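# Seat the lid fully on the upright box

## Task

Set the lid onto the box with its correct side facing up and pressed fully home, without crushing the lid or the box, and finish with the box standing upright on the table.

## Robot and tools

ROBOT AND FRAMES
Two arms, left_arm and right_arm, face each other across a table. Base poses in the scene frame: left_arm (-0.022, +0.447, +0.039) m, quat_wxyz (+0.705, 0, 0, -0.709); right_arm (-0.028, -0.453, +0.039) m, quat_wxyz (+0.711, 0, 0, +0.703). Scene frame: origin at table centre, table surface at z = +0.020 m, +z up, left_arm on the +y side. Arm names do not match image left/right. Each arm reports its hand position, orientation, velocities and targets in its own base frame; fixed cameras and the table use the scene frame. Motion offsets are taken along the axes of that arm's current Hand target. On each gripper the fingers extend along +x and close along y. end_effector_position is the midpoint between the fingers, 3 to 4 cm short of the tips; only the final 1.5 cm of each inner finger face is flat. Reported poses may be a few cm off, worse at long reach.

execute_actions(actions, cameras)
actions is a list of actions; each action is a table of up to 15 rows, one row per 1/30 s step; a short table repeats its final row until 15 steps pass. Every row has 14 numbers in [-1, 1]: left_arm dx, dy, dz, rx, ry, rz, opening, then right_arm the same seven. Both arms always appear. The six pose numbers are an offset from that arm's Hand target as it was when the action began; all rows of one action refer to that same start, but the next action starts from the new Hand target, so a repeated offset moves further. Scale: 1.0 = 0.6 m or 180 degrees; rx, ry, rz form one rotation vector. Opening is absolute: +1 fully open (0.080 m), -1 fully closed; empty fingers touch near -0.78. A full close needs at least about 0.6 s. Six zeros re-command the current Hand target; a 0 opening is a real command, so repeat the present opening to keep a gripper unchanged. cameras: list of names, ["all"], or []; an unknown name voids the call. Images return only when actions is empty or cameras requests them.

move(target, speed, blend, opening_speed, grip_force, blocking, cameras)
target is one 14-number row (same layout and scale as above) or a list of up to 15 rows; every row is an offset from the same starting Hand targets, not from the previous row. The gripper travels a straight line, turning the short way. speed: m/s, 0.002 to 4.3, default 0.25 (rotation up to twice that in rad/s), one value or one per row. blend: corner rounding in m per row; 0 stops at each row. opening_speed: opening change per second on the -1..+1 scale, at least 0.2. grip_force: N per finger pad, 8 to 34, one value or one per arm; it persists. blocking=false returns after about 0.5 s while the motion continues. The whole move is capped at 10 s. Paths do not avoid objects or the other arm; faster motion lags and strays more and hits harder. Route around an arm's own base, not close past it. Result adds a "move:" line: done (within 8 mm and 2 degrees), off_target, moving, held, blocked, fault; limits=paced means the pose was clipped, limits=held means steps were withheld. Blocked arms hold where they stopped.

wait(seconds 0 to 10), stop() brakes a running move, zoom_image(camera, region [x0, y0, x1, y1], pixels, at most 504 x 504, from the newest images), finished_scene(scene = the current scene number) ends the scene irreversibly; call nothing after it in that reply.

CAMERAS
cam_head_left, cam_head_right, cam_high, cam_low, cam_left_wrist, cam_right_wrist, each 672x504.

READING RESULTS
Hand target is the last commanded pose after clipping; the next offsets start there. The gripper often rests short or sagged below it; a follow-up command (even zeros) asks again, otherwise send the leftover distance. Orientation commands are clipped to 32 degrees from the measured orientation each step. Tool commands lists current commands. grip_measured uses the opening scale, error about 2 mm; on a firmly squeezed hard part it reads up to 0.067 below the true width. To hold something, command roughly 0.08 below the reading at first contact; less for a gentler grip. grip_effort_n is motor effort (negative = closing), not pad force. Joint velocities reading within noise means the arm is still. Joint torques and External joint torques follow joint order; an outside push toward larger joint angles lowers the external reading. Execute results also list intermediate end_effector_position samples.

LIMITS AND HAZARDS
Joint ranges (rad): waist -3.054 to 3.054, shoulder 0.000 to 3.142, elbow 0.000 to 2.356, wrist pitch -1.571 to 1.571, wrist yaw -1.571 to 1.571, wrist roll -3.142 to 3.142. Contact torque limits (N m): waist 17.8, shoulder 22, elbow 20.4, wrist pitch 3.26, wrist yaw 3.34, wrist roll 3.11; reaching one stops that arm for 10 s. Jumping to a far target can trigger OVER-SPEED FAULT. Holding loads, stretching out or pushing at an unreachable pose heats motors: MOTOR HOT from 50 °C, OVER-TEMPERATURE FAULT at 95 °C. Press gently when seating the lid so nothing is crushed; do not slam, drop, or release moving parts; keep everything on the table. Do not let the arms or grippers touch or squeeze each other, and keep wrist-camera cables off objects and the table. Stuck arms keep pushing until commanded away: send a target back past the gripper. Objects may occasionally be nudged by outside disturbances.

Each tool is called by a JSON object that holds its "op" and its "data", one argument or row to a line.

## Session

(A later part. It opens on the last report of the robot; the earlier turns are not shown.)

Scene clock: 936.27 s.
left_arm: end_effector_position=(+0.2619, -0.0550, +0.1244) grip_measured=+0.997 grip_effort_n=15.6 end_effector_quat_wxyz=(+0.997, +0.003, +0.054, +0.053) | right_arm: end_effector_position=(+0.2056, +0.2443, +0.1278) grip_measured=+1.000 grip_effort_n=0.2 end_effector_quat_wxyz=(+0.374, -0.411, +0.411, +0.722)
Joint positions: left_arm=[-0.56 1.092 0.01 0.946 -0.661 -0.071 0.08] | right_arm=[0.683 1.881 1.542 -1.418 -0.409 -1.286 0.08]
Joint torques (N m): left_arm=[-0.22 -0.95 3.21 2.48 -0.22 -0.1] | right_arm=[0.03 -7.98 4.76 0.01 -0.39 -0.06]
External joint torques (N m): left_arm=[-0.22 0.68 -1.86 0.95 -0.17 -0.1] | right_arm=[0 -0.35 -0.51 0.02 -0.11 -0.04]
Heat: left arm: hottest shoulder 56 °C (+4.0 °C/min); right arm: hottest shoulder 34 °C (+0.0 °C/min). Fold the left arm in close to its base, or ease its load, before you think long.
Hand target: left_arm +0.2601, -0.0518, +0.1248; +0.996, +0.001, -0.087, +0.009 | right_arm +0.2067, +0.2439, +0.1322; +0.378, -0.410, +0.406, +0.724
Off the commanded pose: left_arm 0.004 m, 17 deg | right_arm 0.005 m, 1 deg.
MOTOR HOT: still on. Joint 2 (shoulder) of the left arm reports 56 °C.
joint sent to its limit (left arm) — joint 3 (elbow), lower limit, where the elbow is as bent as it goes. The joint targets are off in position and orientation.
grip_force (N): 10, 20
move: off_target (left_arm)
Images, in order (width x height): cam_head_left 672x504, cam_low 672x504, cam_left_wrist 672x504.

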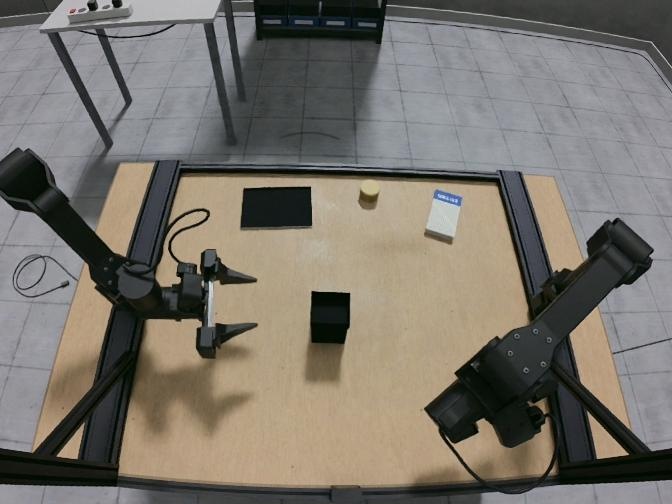

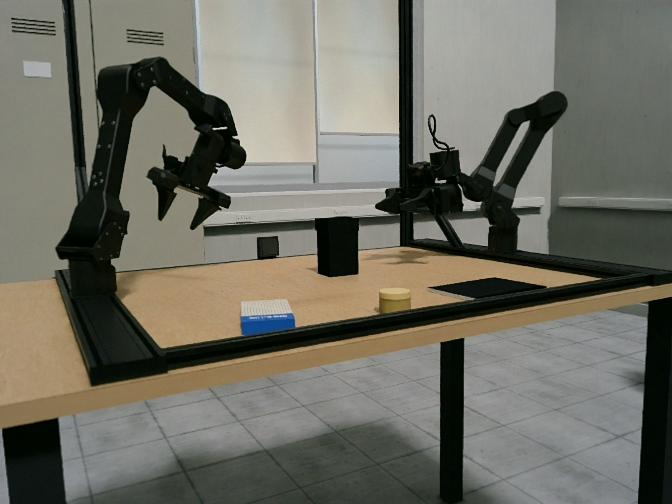

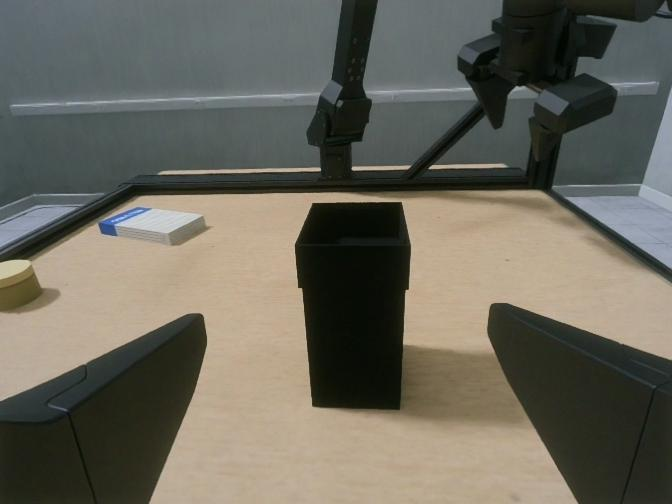

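{"op": "move", "data": {
  "target": [0.087, -0.0017, -0.083, 0, 0, 0, 1, 0, 0, 0, 0, 0, 0, 1],
  "speed": 0.2,
  "cameras": ["cam_left_wrist", "cam_low", "cam_head_left"]
}}

{"op": "zoom_image", "data": {
  "camera": "cam_low",
  "region": [290, 160, 490, 290]
}}

Scene clock: 965.80 s.
left_arm: end_effector_position=(+0.3156, -0.0530, +0.0780) grip_measured=+0.997 grip_effort_n=15.6 end_effector_quat_wxyz=(+0.997, +0.000, +0.070, +0.018) | right_arm: end_effector_position=(+0.2056, +0.2443, +0.1278) grip_measured=+1.000 grip_effort_n=0.2 end_effector_quat_wxyz=(+0.374, -0.411, +0.411, +0.722)
Joint positions: left_arm=[-0.337 1.812 0.107 1.555 -0.37 -0.051 0.08] | right_arm=[0.683 1.881 1.542 -1.418 -0.409 -1.286 0.08]
Joint torques (N m): left_arm=[0.19 -2.99 3.06 2.61 0.14 0.14] | right_arm=[0.03 -7.97 4.84 0.04 -0.37 -0.07]
External joint torques (N m): left_arm=[0.16 1.08 0.77 0.97 0.18 0.14] | right_arm=[0 -0.3 -0.47 0.04 -0.09 -0.06]
Heat: left arm: hottest shoulder 43 °C (-14.0 °C/min); right arm: hottest shoulder 34 °C (+0.0 °C/min).
Hand target: left_arm +0.3202, -0.0517, +0.0849; +0.996, +0.001, -0.087, +0.009 | right_arm +0.2067, +0.2439, +0.1322; +0.378, -0.410, +0.406, +0.724
Off the commanded pose: left_arm 0.008 m, 18 deg | right_arm 0.005 m, 1 deg.
MOTOR HOT: cleared for the motors of the left arm.
joint sent to its limit (left arm) — joint 4 (wrist pitch), upper limit. The joint targets are off in position and orientation.
grip_force (N): 10, 20
move: off_target (left_arm)
Images, in order (width x height): cam_head_left 672x504, cam_low 672x504, cam_left_wrist 672x504.

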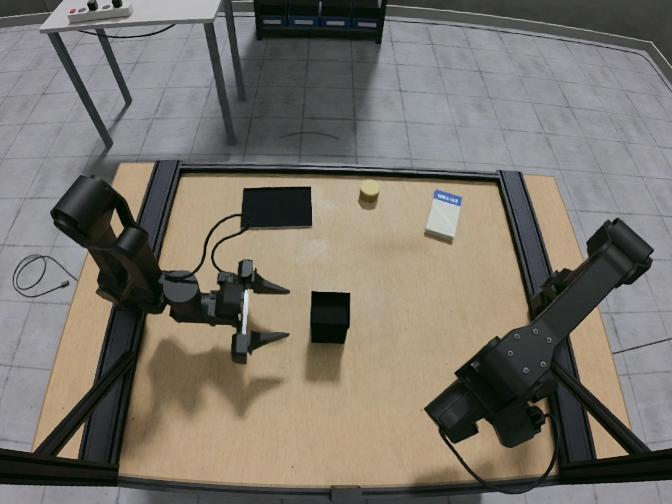

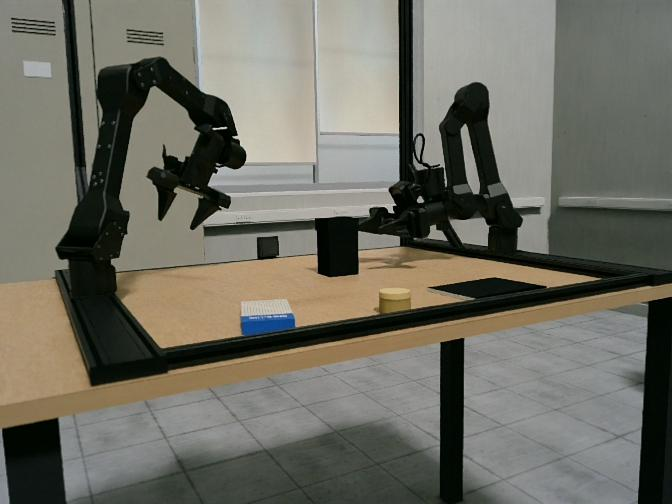

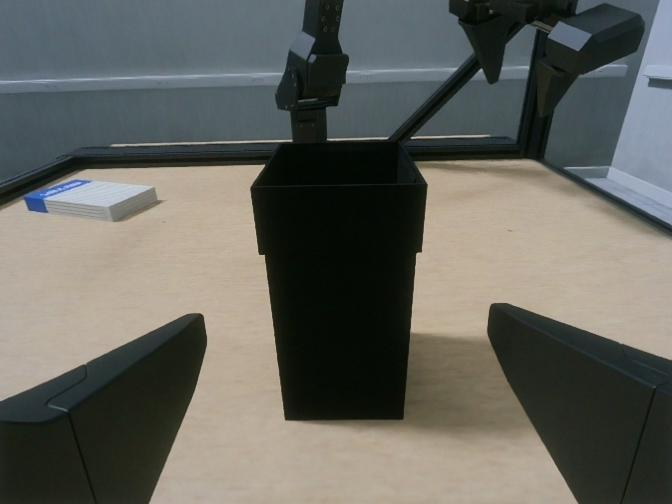

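Scaled by 2.520 from the camera's 672x504 image, which has a finer 960x720 frame.

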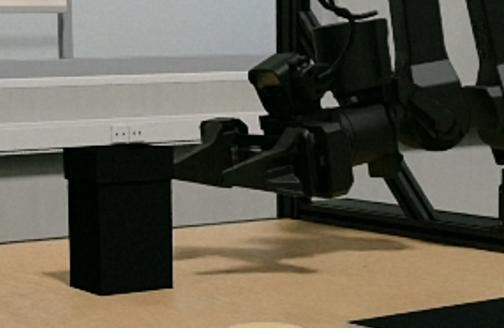

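{"op": "move", "data": {
  "target": [0.106, 0.0027, -0.021, 0, 0, 0, 1, 0, 0, 0, 0, 0, 0, 1],
  "speed": 0.08,
  "cameras": ["cam_left_wrist", "cam_low", "cam_head_left"]
}}

{"op": "zoom_image", "data": {
  "camera": "cam_low",
  "region": [290, 160, 450, 290]
}}

Scene clock: 1015.23 s.
left_arm: end_effector_position=(+0.3806, -0.0514, +0.0764) grip_measured=+0.997 grip_effort_n=15.1 end_effector_quat_wxyz=(+0.999, -0.002, +0.044, +0.012) | right_arm: end_effector_position=(+0.2056, +0.2443, +0.1278) grip_measured=+1.000 grip_effort_n=0.2 end_effector_quat_wxyz=(+0.374, -0.411, +0.411, +0.722)
Joint positions: left_arm=[-0.234 1.993 0.348 1.555 -0.258 -0.025 0.08] | right_arm=[0.683 1.881 1.542 -1.418 -0.409 -1.286 0.08]
Joint torques (N m): left_arm=[0.2 -4.4 3.45 2.61 0.17 0.17] | right_arm=[-0.09 -7.96 4.87 0.03 -0.38 -0.07]
External joint torques (N m): left_arm=[0.21 1.22 0.86 0.98 0.18 0.17] | right_arm=[-0.12 -0.35 -0.45 0.01 -0.09 -0.06]
Heat: left arm: hottest shoulder 36 °C (-10.1 °C/min); right arm: hottest shoulder 34 °C (+0.0 °C/min).
Hand target: left_arm +0.3850, -0.0489, +0.0836; +0.996, +0.001, -0.087, +0.009 | right_arm +0.2067, +0.2439, +0.1322; +0.378, -0.410, +0.406, +0.724
Off the commanded pose: left_arm 0.009 m, 15 deg | right_arm 0.005 m, 1 deg.
joint sent to its limit (left arm) — joint 4 (wrist pitch), upper limit. The joint targets are off in position and orientation.
grip_force (N): 10, 20
move: off_target (left_arm)
Images, in order (width x height): cam_head_left 672x504, cam_low 672x504, cam_left_wrist 672x504.

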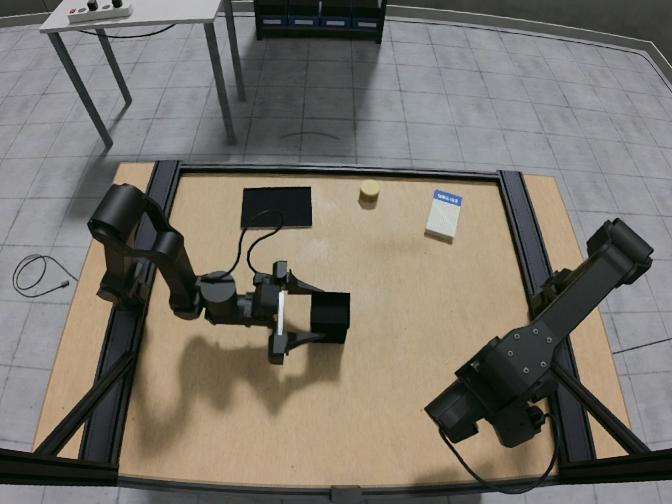

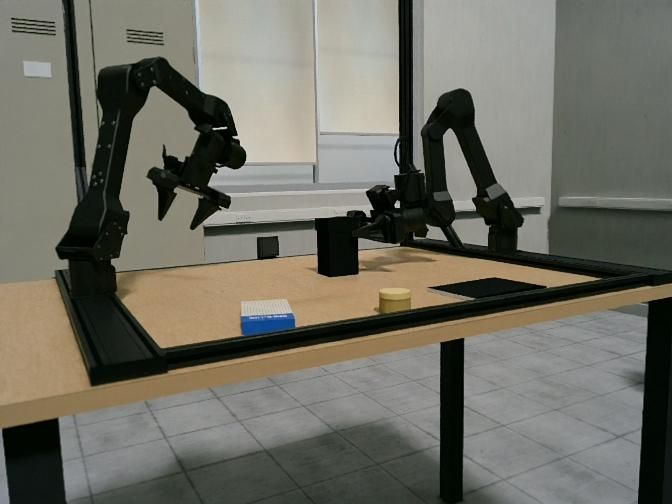

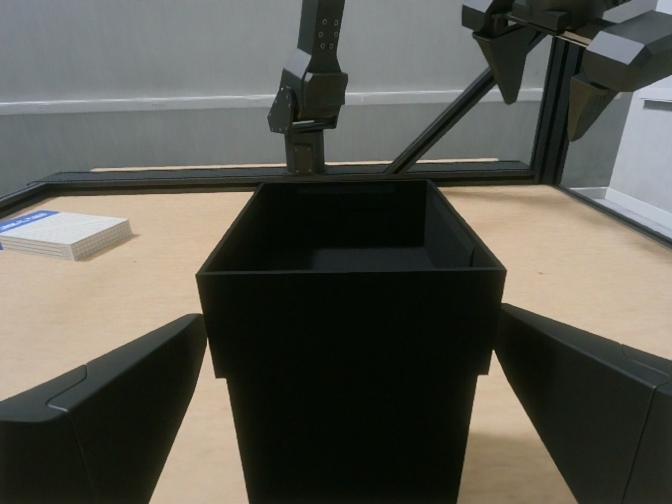

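Scaled by 3.150 from the camera's 672x504 image, which has a finer 960x720 frame.

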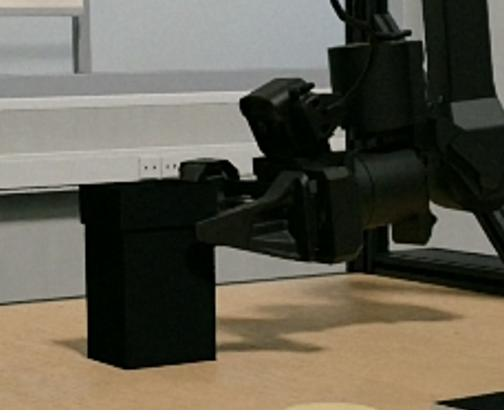

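{"op": "move", "data": {
  "target": [0.0555, 0.0005, 0.0078, 0, 0.061, 0, 1, 0, 0, 0, 0, 0, 0, 1],
  "speed": 0.06,
  "cameras": ["cam_left_wrist", "cam_low", "cam_head_left"]
}}

{"op": "zoom_image", "data": {
  "camera": "cam_low",
  "region": [290, 160, 450, 290]
}}

Scene clock: 1162.67 s.
left_arm: end_effector_position=(+0.4123, -0.0506, +0.0895) grip_measured=+0.997 grip_effort_n=15.6 end_effector_quat_wxyz=(+1.000, -0.002, +0.016, +0.005) | right_arm: end_effector_position=(+0.2056, +0.2443, +0.1278) grip_measured=+1.000 grip_effort_n=0.7 end_effector_quat_wxyz=(+0.374, -0.411, +0.411, +0.722)
Joint positions: left_arm=[-0.196 2.025 0.469 1.523 -0.206 -0.011 0.08] | right_arm=[0.683 1.881 1.542 -1.418 -0.409 -1.286 0.08]
Joint torques (N m): left_arm=[0.26 -5 4 1.42 0.17 0.17] | right_arm=[0.08 -7.93 4.84 0.03 -0.38 -0.07]
External joint torques (N m): left_arm=[0.25 1.3 0.99 -0.22 0.17 0.17] | right_arm=[0.14 -0.25 -0.49 0.03 -0.1 -0.06]
Heat: left arm: hottest wrist pitch 36 °C (+1.0 °C/min); right arm: hottest shoulder 35 °C (+0.0 °C/min).
Hand target: left_arm +0.4170, -0.0480, +0.0940; +1.000, +0.001, +0.008, +0.009 | right_arm +0.2067, +0.2439, +0.1322; +0.378, -0.410, +0.406, +0.724
Off the commanded pose: left_arm 0.007 m, 1 deg | right_arm 0.005 m, 1 deg.
grip_force (N): 10, 20
move: done
Images, in order (width x height): cam_head_left 672x504, cam_low 672x504, cam_left_wrist 672x504.

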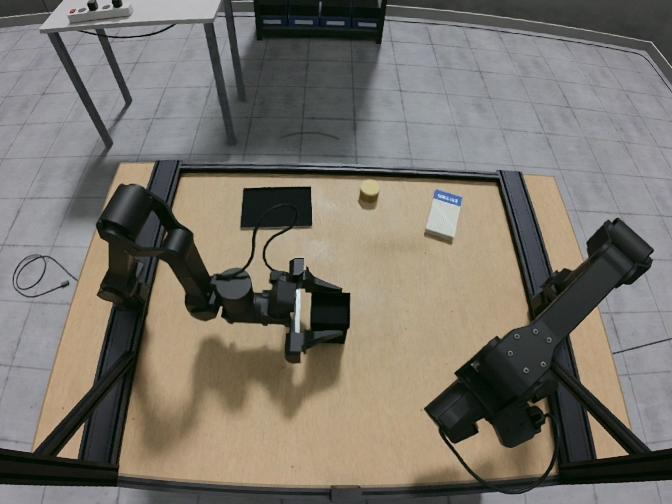

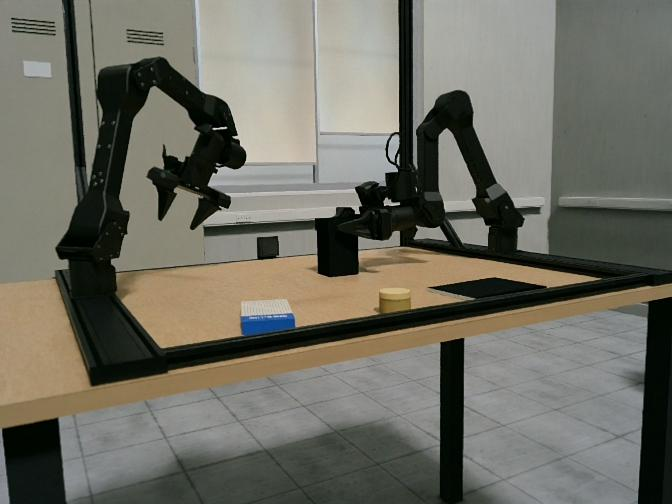

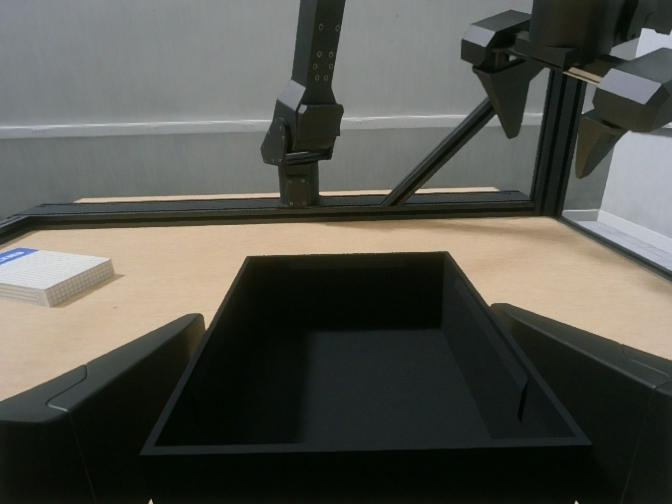

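Scaled by 3.150 from the camera's 672x504 image, which has a finer 960x720 frame.

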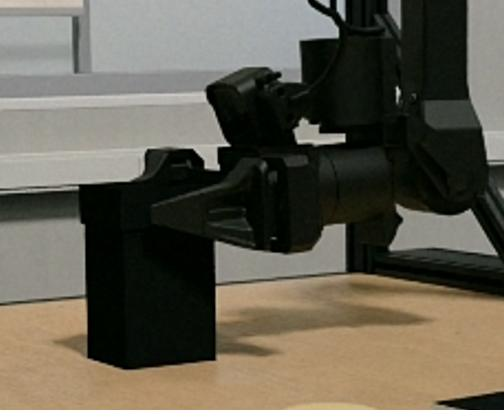

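{"op": "move", "data": {
  "target": [0, 0, 0, 0, 0, 0, 0.45, 0, 0, 0, 0, 0, 0, 1],
  "speed": 0.05,
  "opening_speed": 0.4,
  "cameras": ["cam_left_wrist"]
}}

Scene clock: 1188.87 s.
left_arm: end_effector_position=(+0.4123, -0.0506, +0.0895) grip_measured=+0.536 grip_effort_n=-34.2 end_effector_quat_wxyz=(+1.000, -0.002, +0.016, +0.005) | right_arm: end_effector_position=(+0.2056, +0.2443, +0.1278) grip_measured=+1.000 grip_effort_n=0.2 end_effector_quat_wxyz=(+0.374, -0.411, +0.411, +0.722)
Joint positions: left_arm=[-0.196 2.025 0.469 1.523 -0.206 -0.011 0.059] | right_arm=[0.683 1.881 1.542 -1.418 -0.409 -1.286 0.08]
Joint torques (N m): left_arm=[0.23 -5 4 1.42 0.17 0.17] | right_arm=[0.03 -7.93 4.91 0.05 -0.38 -0.06]
External joint torques (N m): left_arm=[0.2 1.3 1.01 -0.21 0.18 0.17] | right_arm=[0.03 -0.29 -0.4 0.04 -0.1 -0.05]
Heat: left arm: hottest wrist pitch 34 °C (-2.0 °C/min); right arm: hottest shoulder 35 °C (+0.0 °C/min).
Hand target: left_arm +0.4170, -0.0480, +0.0940; +1.000, +0.001, +0.008, +0.009 | right_arm +0.2067, +0.2439, +0.1322; +0.378, -0.410, +0.406, +0.724
Off the commanded pose: left_arm 0.007 m, 1 deg | right_arm 0.005 m, 1 deg.
grip_force (N): 10, 20
move: done
Images, in order (width x height): cam_left_wrist 672x504.

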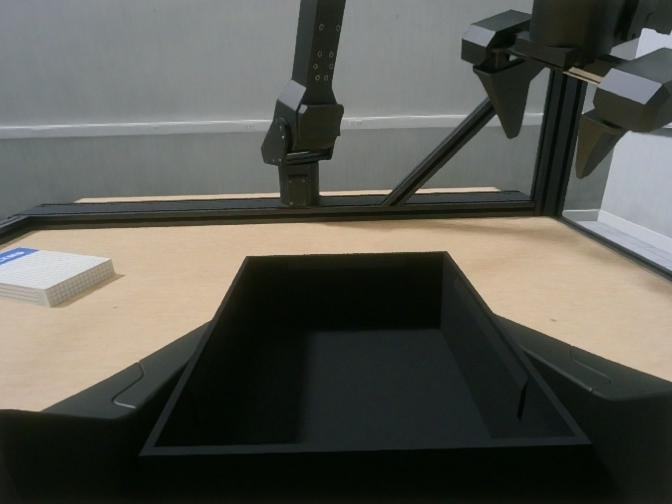

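{"op": "move", "data": {
  "target": [
    [0, 0, 0.1417, 0, 0, 0, 0.45, 0, 0, 0, 0, 0, 0, 1],
    [0, 0, 0.1417, 0.5, 0, 0, 0.45, 0, 0, 0, 0, 0, 0, 1],
    [0, 0, 0.1417, 0.995, 0, 0, 0.45, 0, 0, 0, 0, 0, 0, 1]
  ],
  "speed": [0.1, 0.4, 0.4],
  "blend": [0.005, 0.005, 0],
  "cameras": ["cam_left_wrist", "cam_low", "cam_head_left", "cam_high"]
}}

{"op": "zoom_image", "data": {
  "camera": "cam_low",
  "region": [290, 140, 450, 290]
}}

Scene clock: 1211.40 s.
left_arm: end_effector_position=(+0.4150, -0.0495, +0.1630) grip_measured=+0.536 grip_effort_n=-34.2 end_effector_quat_wxyz=(+0.007, +1.000, +0.011, -0.028) | right_arm: end_effector_position=(+0.2056, +0.2443, +0.1278) grip_measured=+1.000 grip_effort_n=0.2 end_effector_quat_wxyz=(+0.374, -0.411, +0.411, +0.722)
Joint positions: left_arm=[-0.196 1.64 0.538 1.044 -0.217 3.115 0.059] | right_arm=[0.683 1.881 1.542 -1.418 -0.409 -1.286 0.08]
Joint torques (N m): left_arm=[0.24 -6.77 6.53 1.45 0.19 0.17] | right_arm=[-0.03 -7.91 4.77 0.02 -0.38 -0.06]
External joint torques (N m): left_arm=[0.2 -1.03 1.33 -0.24 0.2 0.17] | right_arm=[0.03 -0.37 -0.49 0 -0.1 -0.05]
Heat: left arm: hottest shoulder 33 °C (+0.0 °C/min); right arm: hottest shoulder 35 °C (+0.0 °C/min).
Hand target: left_arm +0.4184, -0.0481, +0.1790; +0.007, +1.000, +0.009, -0.008 | right_arm +0.2067, +0.2439, +0.1322; +0.378, -0.410, +0.406, +0.724
Off the commanded pose: left_arm 0.016 m, 2 deg | right_arm 0.005 m, 1 deg.
grip_force (N): 10, 20
move: off_target (left_arm)
Images, in order (width x height): cam_head_left 672x504, cam_high 672x504, cam_low 672x504, cam_left_wrist 672x504.

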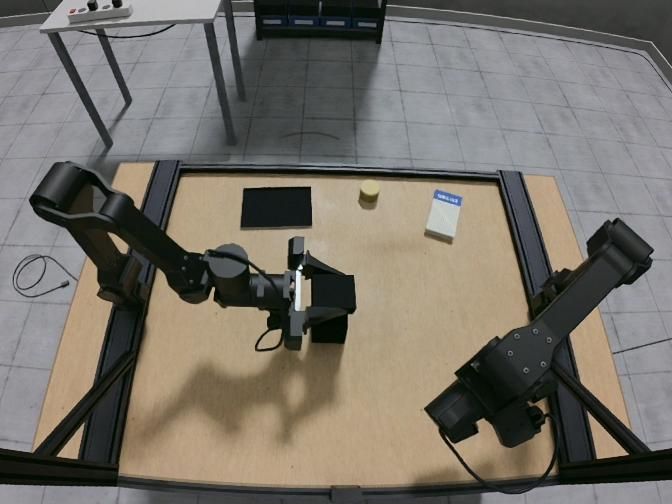

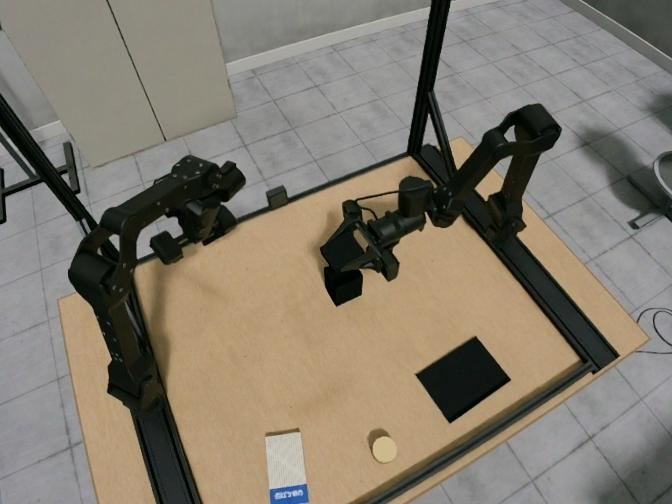

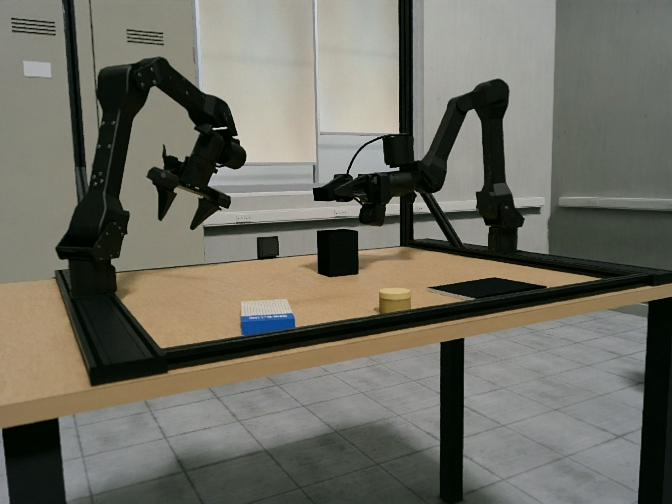

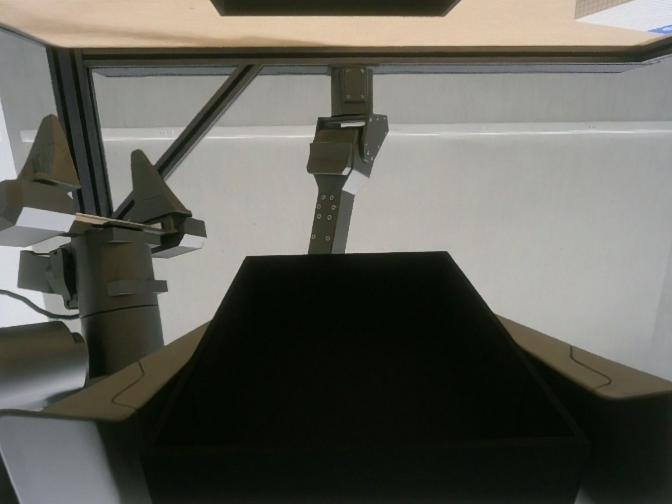

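Scaled by 3.150 from the camera's 672x504 image, which has a finer 960x720 frame.

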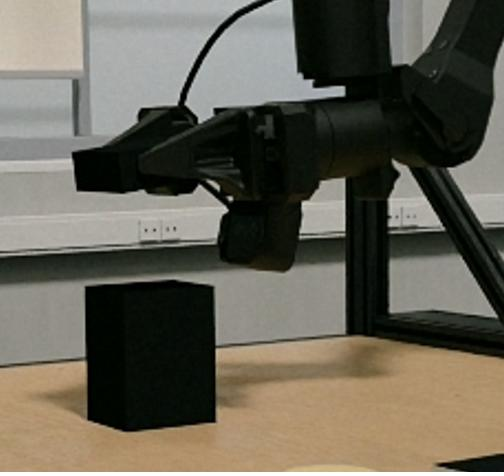

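{"op": "zoom_image", "data": {
  "camera": "cam_left_wrist",
  "region": [180, 0, 500, 60]
}}

Scaled by 1.575 from the camera's 672x504 image, which has a finer 960x720 frame.

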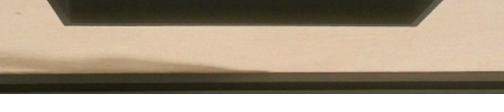

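{"op": "move", "data": {
  "target": [-0.0028, 0.0007, 0.1233, 0.0061, 0.0278, 0.0033, 0.45, 0, 0, 0, 0, 0, 0, 1],
  "speed": 0.08,
  "cameras": ["cam_left_wrist", "cam_low", "cam_head_left", "cam_head_right"]
}}

{"op": "zoom_image", "data": {
  "camera": "cam_low",
  "region": [290, 180, 400, 290]
}}

{"op": "zoom_image", "data": {
  "camera": "cam_head_left",
  "region": [280, 250, 390, 360]
}}

{"op": "zoom_image", "data": {
  "camera": "cam_head_right",
  "region": [280, 250, 390, 360]
}}

Scene clock: 1285.00 s.
left_arm: end_effector_position=(+0.4154, -0.0507, +0.1017) grip_measured=+0.536 grip_effort_n=-34.2 end_effector_quat_wxyz=(+0.008, +1.000, +0.006, +0.008) | right_arm: end_effector_position=(+0.2056, +0.2443, +0.1278) grip_measured=+1.000 grip_effort_n=0.2 end_effector_quat_wxyz=(+0.374, -0.411, +0.411, +0.722)
Joint positions: left_arm=[-0.196 2.02 0.481 1.555 -0.209 3.129 0.059] | right_arm=[0.683 1.881 1.542 -1.418 -0.409 -1.286 0.08]
Joint torques (N m): left_arm=[0.02 -5.07 2.25 2.66 0.19 0.16] | right_arm=[0.02 -7.92 4.97 0.02 -0.37 -0.07]
External joint torques (N m): left_arm=[0.04 1.31 -0.88 1.02 0.18 0.17] | right_arm=[0.02 -0.26 -0.39 -0.01 -0.09 -0.06]
Heat: left arm: hottest shoulder 36 °C (+2.0 °C/min); right arm: hottest shoulder 35 °C (+0.0 °C/min).
Hand target: left_arm +0.4155, -0.0496, +0.1050; -0.003, +0.999, +0.004, +0.035 | right_arm +0.2067, +0.2439, +0.1322; +0.378, -0.410, +0.406, +0.724
Off the commanded pose: left_arm 0.004 m, 3 deg | right_arm 0.005 m, 1 deg.
joint sent to its limit (left arm) — joint 4 (wrist pitch), upper limit; joint 6 (wrist roll), upper limit. The joint targets are off in position and orientation.
grip_force (N): 10, 20
move: off_target (left_arm)
Images, in order (width x height): cam_head_left 672x504, cam_head_right 672x504, cam_low 672x504, cam_left_wrist 672x504.

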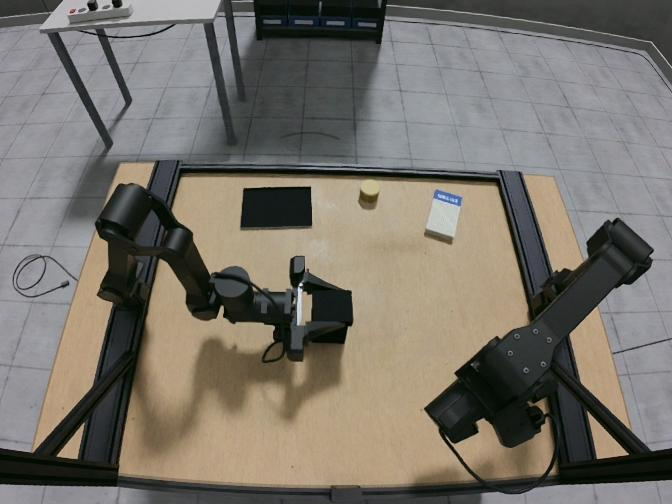

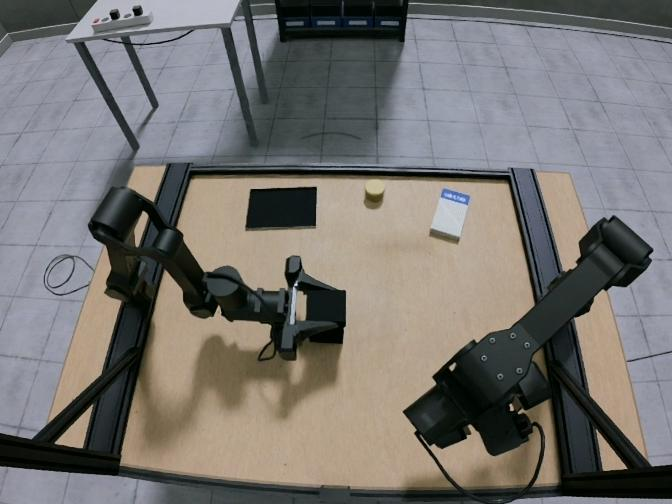

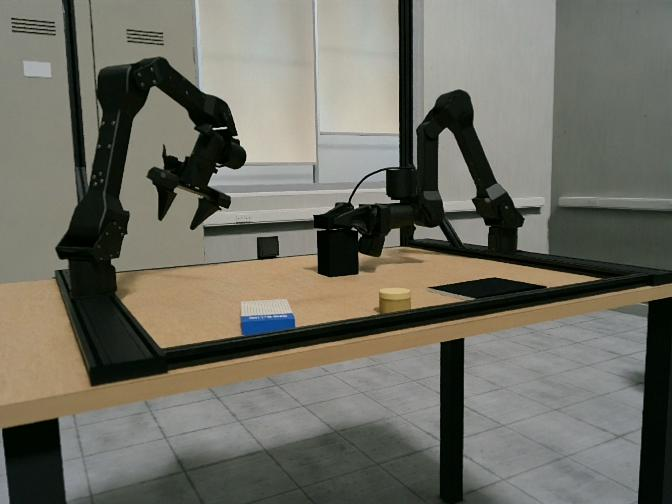

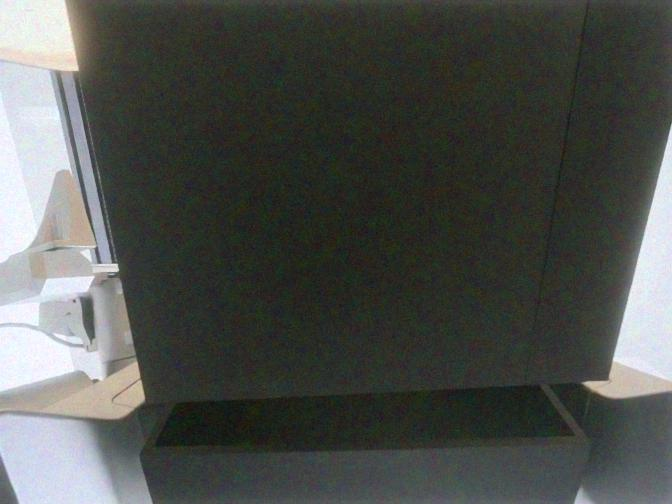

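Scaled by 4.582 from the camera's 672x504 image, which has a finer 960x720 frame.

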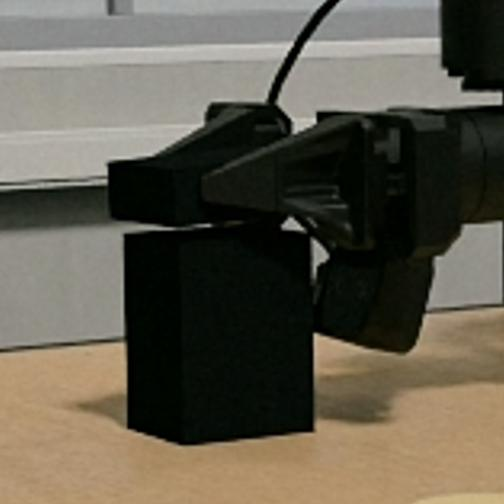

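Scaled by 4.582 from the camera's 672x504 image, which has a finer 960x720 frame.

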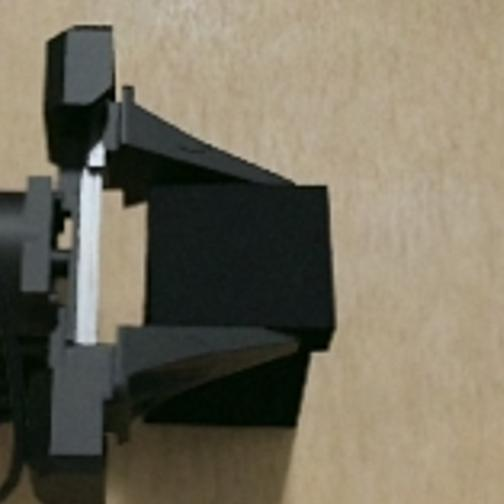

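Scaled by 4.582 from the camera's 672x504 image, which has a finer 960x720 frame.

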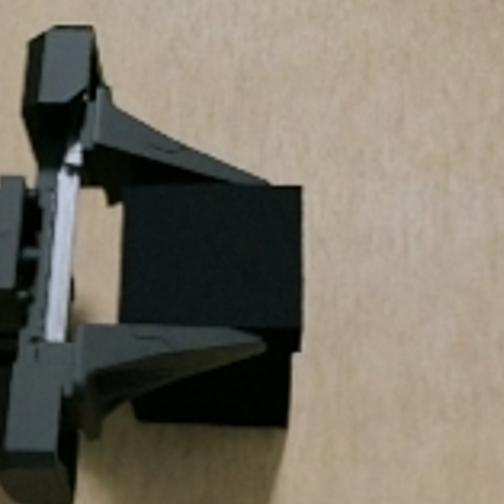

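{"op": "move", "data": {
  "target": [-0.0077, -0.0017, 0.0078, 0, 0, 0, 0.45, 0, 0, 0, 0, 0, 0, 1],
  "speed": 0.04,
  "cameras": ["cam_left_wrist", "cam_low"]
}}

{"op": "zoom_image", "data": {
  "camera": "cam_low",
  "region": [290, 180, 400, 290]
}}

{"op": "zoom_image", "data": {
  "camera": "cam_left_wrist",
  "region": [100, 300, 672, 504]
}}

Scene clock: 1369.17 s.
left_arm: end_effector_position=(+0.4114, -0.0499, +0.0969) grip_measured=+0.536 grip_effort_n=-34.2 end_effector_quat_wxyz=(+0.006, +1.000, +0.006, -0.001) | right_arm: end_effector_position=(+0.2056, +0.2443, +0.1278) grip_measured=+1.000 grip_effort_n=0.7 end_effector_quat_wxyz=(+0.374, -0.411, +0.411, +0.722)
Joint positions: left_arm=[-0.196 2.02 0.464 1.555 -0.209 3.129 0.059] | right_arm=[0.683 1.881 1.542 -1.418 -0.409 -1.286 0.08]
Joint torques (N m): left_arm=[0.04 -5.06 2 2.64 0.16 0.16] | right_arm=[0.02 -8.04 4.86 0.01 -0.35 -0.05]
External joint torques (N m): left_arm=[0.01 1.27 -1.06 0.99 0.16 0.17] | right_arm=[0.06 -0.41 -0.45 0.01 -0.07 -0.04]
Heat: left arm: hottest wrist pitch 37 °C (+2.0 °C/min); right arm: hottest shoulder 35 °C (+0.0 °C/min).
Hand target: left_arm +0.4112, -0.0486, +0.1001; -0.003, +0.999, +0.004, +0.035 | right_arm +0.2067, +0.2439, +0.1322; +0.378, -0.410, +0.406, +0.724
Off the commanded pose: left_arm 0.003 m, 4 deg | right_arm 0.005 m, 1 deg.
joint sent to its limit (left arm) — joint 4 (wrist pitch), upper limit; joint 6 (wrist roll), upper limit. The joint targets are off in position and orientation.
grip_force (N): 10, 20
move: off_target (left_arm)
Images, in order (width x height): cam_low 672x504, cam_left_wrist 672x504.

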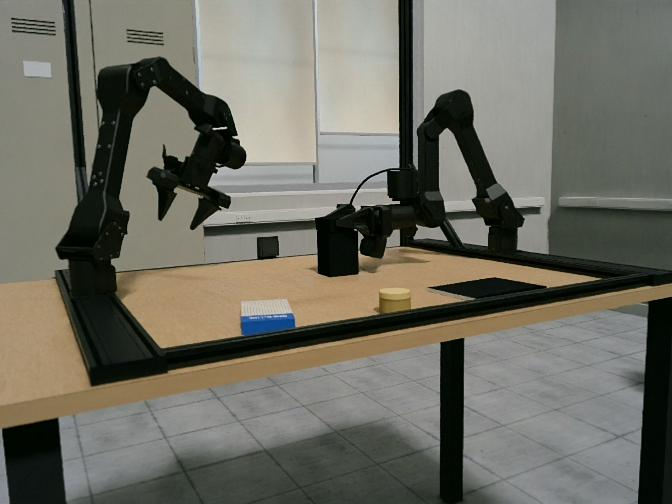

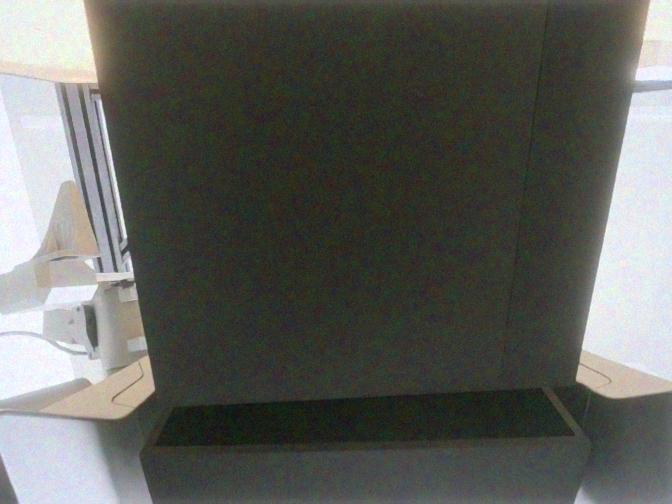

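Scaled by 4.582 from the camera's 672x504 image, which has a finer 960x720 frame.

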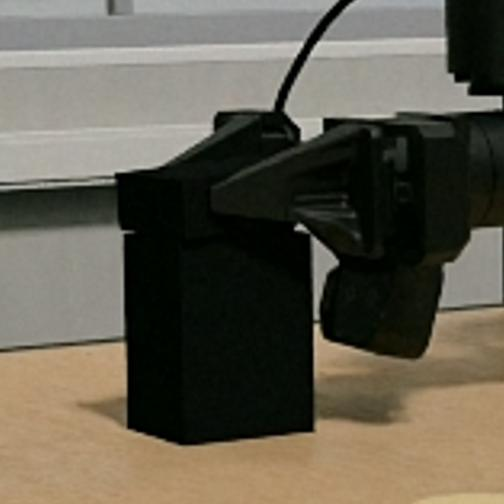

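Region (100, 300, 672, 504) is 572x204 pixels. A region can be at most 504 by 504 pixels.

{"op": "zoom_image", "data": {
  "camera": "cam_low",
  "region": [305, 205, 375, 285]
}}

{"op": "zoom_image", "data": {
  "camera": "cam_left_wrist",
  "region": [120, 340, 620, 504]
}}

Scaled by 6.300 from the camera's 672x504 image, which has a finer 960x720 frame.

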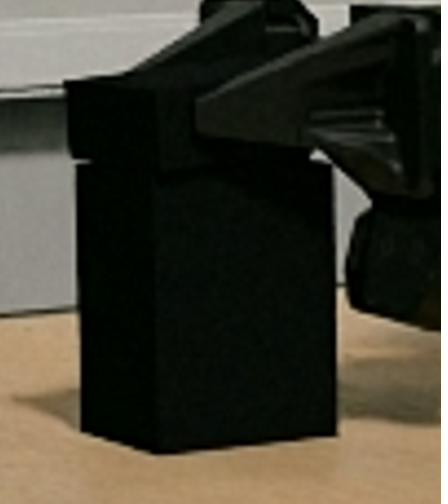

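Scaled by 1.008 from the camera's 672x504 image, which has a finer 960x720 frame.

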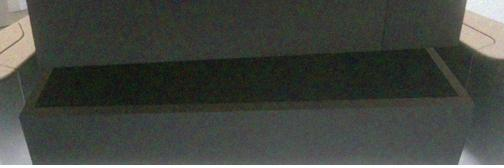

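{"op": "move", "data": {
  "target": [0.0005, 0, 0.008, 0, 0, 0, 0.45, 0, 0, 0, 0, 0, 0, 1],
  "speed": 0.02,
  "cameras": ["cam_left_wrist", "cam_low"]
}}

{"op": "zoom_image", "data": {
  "camera": "cam_low",
  "region": [305, 205, 375, 285]
}}

{"op": "zoom_image", "data": {
  "camera": "cam_left_wrist",
  "region": [120, 340, 620, 504]
}}

Scene clock: 1409.50 s.
left_arm: end_effector_position=(+0.4113, -0.0499, +0.0946) grip_measured=+0.536 grip_effort_n=-34.2 end_effector_quat_wxyz=(+0.004, +1.000, +0.006, -0.002) | right_arm: end_effector_position=(+0.2056, +0.2443, +0.1278) grip_measured=+1.000 grip_effort_n=0.2 end_effector_quat_wxyz=(+0.374, -0.411, +0.411, +0.722)
Joint positions: left_arm=[-0.196 2.029 0.464 1.561 -0.209 3.133 0.059] | right_arm=[0.683 1.881 1.542 -1.418 -0.409 -1.286 0.08]
Joint torques (N m): left_arm=[0.05 -4.5 2.3 2.21 0.14 0.13] | right_arm=[0.01 -7.91 4.76 0.05 -0.37 -0.06]
External joint torques (N m): left_arm=[0.1 1.76 -0.64 0.59 0.14 0.13] | right_arm=[0.02 -0.35 -0.53 0.03 -0.09 -0.04]
Heat: left arm: hottest wrist pitch 38 °C (+1.0 °C/min); right arm: hottest shoulder 35 °C (+0.0 °C/min).
Hand target: left_arm +0.4119, -0.0486, +0.0953; -0.003, +0.999, +0.004, +0.035 | right_arm +0.2067, +0.2439, +0.1322; +0.378, -0.410, +0.406, +0.724
Off the commanded pose: left_arm 0.002 m, 4 deg | right_arm 0.005 m, 1 deg.
joint sent to its limit (left arm) — joint 4 (wrist pitch), upper limit; joint 6 (wrist roll), upper limit. The joint targets are off in position and orientation.
grip_force (N): 10, 20
move: off_target (left_arm)
Images, in order (width x height): cam_low 672x504, cam_left_wrist 672x504.

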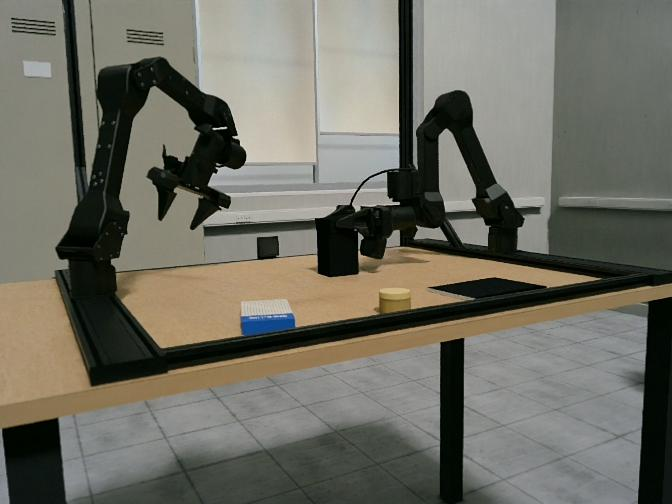

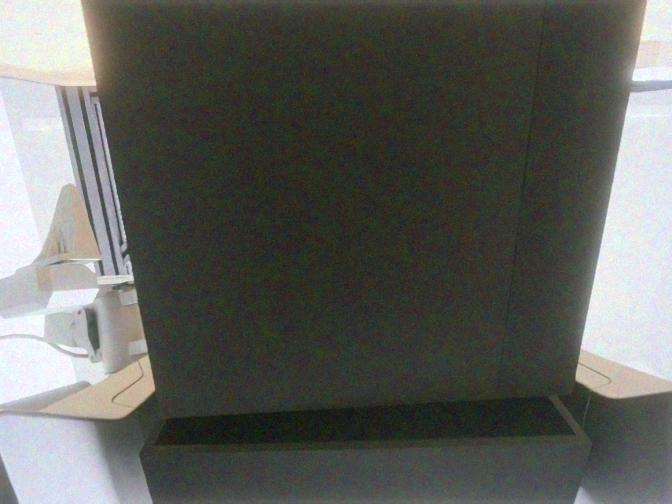

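Scaled by 6.300 from the camera's 672x504 image, which has a finer 960x720 frame.

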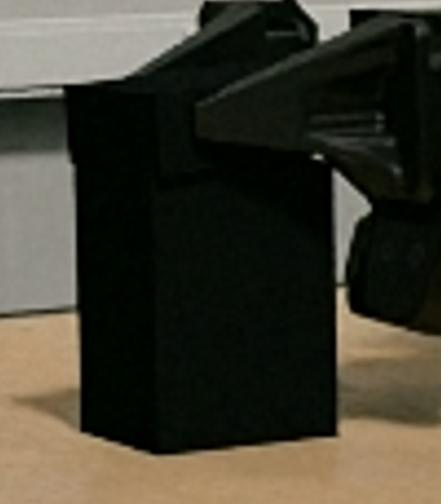

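Scaled by 1.008 from the camera's 672x504 image, which has a finer 960x720 frame.

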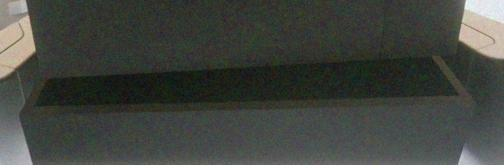

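{"op": "move", "data": {
  "target": [0.0005, 0, 0.008, 0, 0, 0, 0.45, 0, 0, 0, 0, 0, 0, 1],
  "speed": 0.02,
  "cameras": ["cam_left_wrist", "cam_low"]
}}

{"op": "zoom_image", "data": {
  "camera": "cam_low",
  "region": [305, 205, 375, 285]
}}

{"op": "zoom_image", "data": {
  "camera": "cam_left_wrist",
  "region": [120, 340, 620, 504]
}}

Scene clock: 1440.93 s.
left_arm: end_effector_position=(+0.4112, -0.0499, +0.0936) grip_measured=+0.536 grip_effort_n=-33.7 end_effector_quat_wxyz=(+0.002, +1.000, +0.006, -0.001) | right_arm: end_effector_position=(+0.2056, +0.2443, +0.1278) grip_measured=+1.000 grip_effort_n=0.2 end_effector_quat_wxyz=(+0.374, -0.411, +0.411, +0.722)
Joint positions: left_arm=[-0.196 2.037 0.464 1.57 -0.209 3.136 0.059] | right_arm=[0.683 1.881 1.542 -1.418 -0.409 -1.286 0.08]
Joint torques (N m): left_arm=[0.08 -3.81 2.6 1.6 0.13 0.13] | right_arm=[-0.04 -7.91 4.93 0.01 -0.39 -0.05]
External joint torques (N m): left_arm=[0.15 2.53 -0.36 -0.04 0.12 0.14] | right_arm=[-0.06 -0.41 -0.34 -0.02 -0.11 -0.04]
Heat: left arm: hottest wrist pitch 40 °C (+2.0 °C/min); right arm: hottest shoulder 35 °C (+0.0 °C/min).
Hand target: left_arm +0.4125, -0.0486, +0.0905; -0.003, +0.999, +0.004, +0.035 | right_arm +0.2067, +0.2439, +0.1322; +0.378, -0.410, +0.406, +0.724
Off the commanded pose: left_arm 0.004 m, 4 deg | right_arm 0.005 m, 1 deg.
joint read past its limit (left arm) — joint 4 (wrist pitch), upper limit.
joint sent to its limit (left arm) — joint 4 (wrist pitch), upper limit; joint 6 (wrist roll), upper limit. The joint targets are off in position and orientation.
grip_force (N): 10, 20
move: off_target (left_arm)
Images, in order (width x height): cam_low 672x504, cam_left_wrist 672x504.

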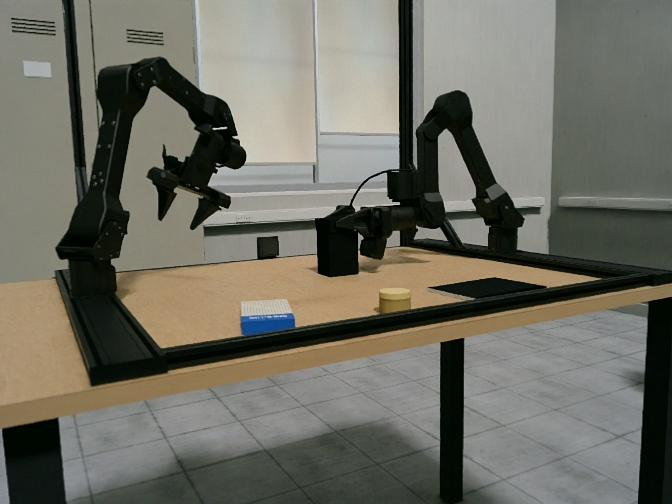

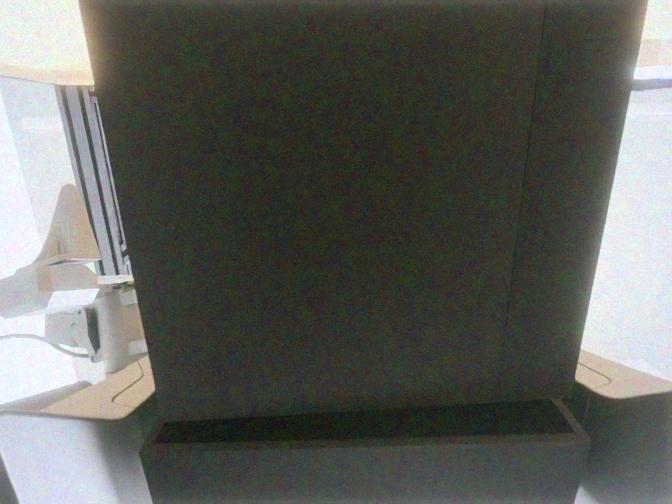

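Scaled by 6.300 from the camera's 672x504 image, which has a finer 960x720 frame.

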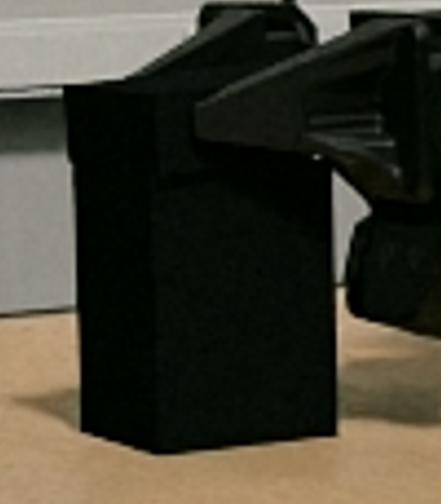

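Scaled by 1.008 from the camera's 672x504 image, which has a finer 960x720 frame.

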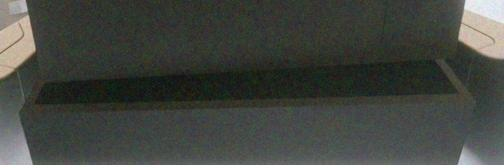

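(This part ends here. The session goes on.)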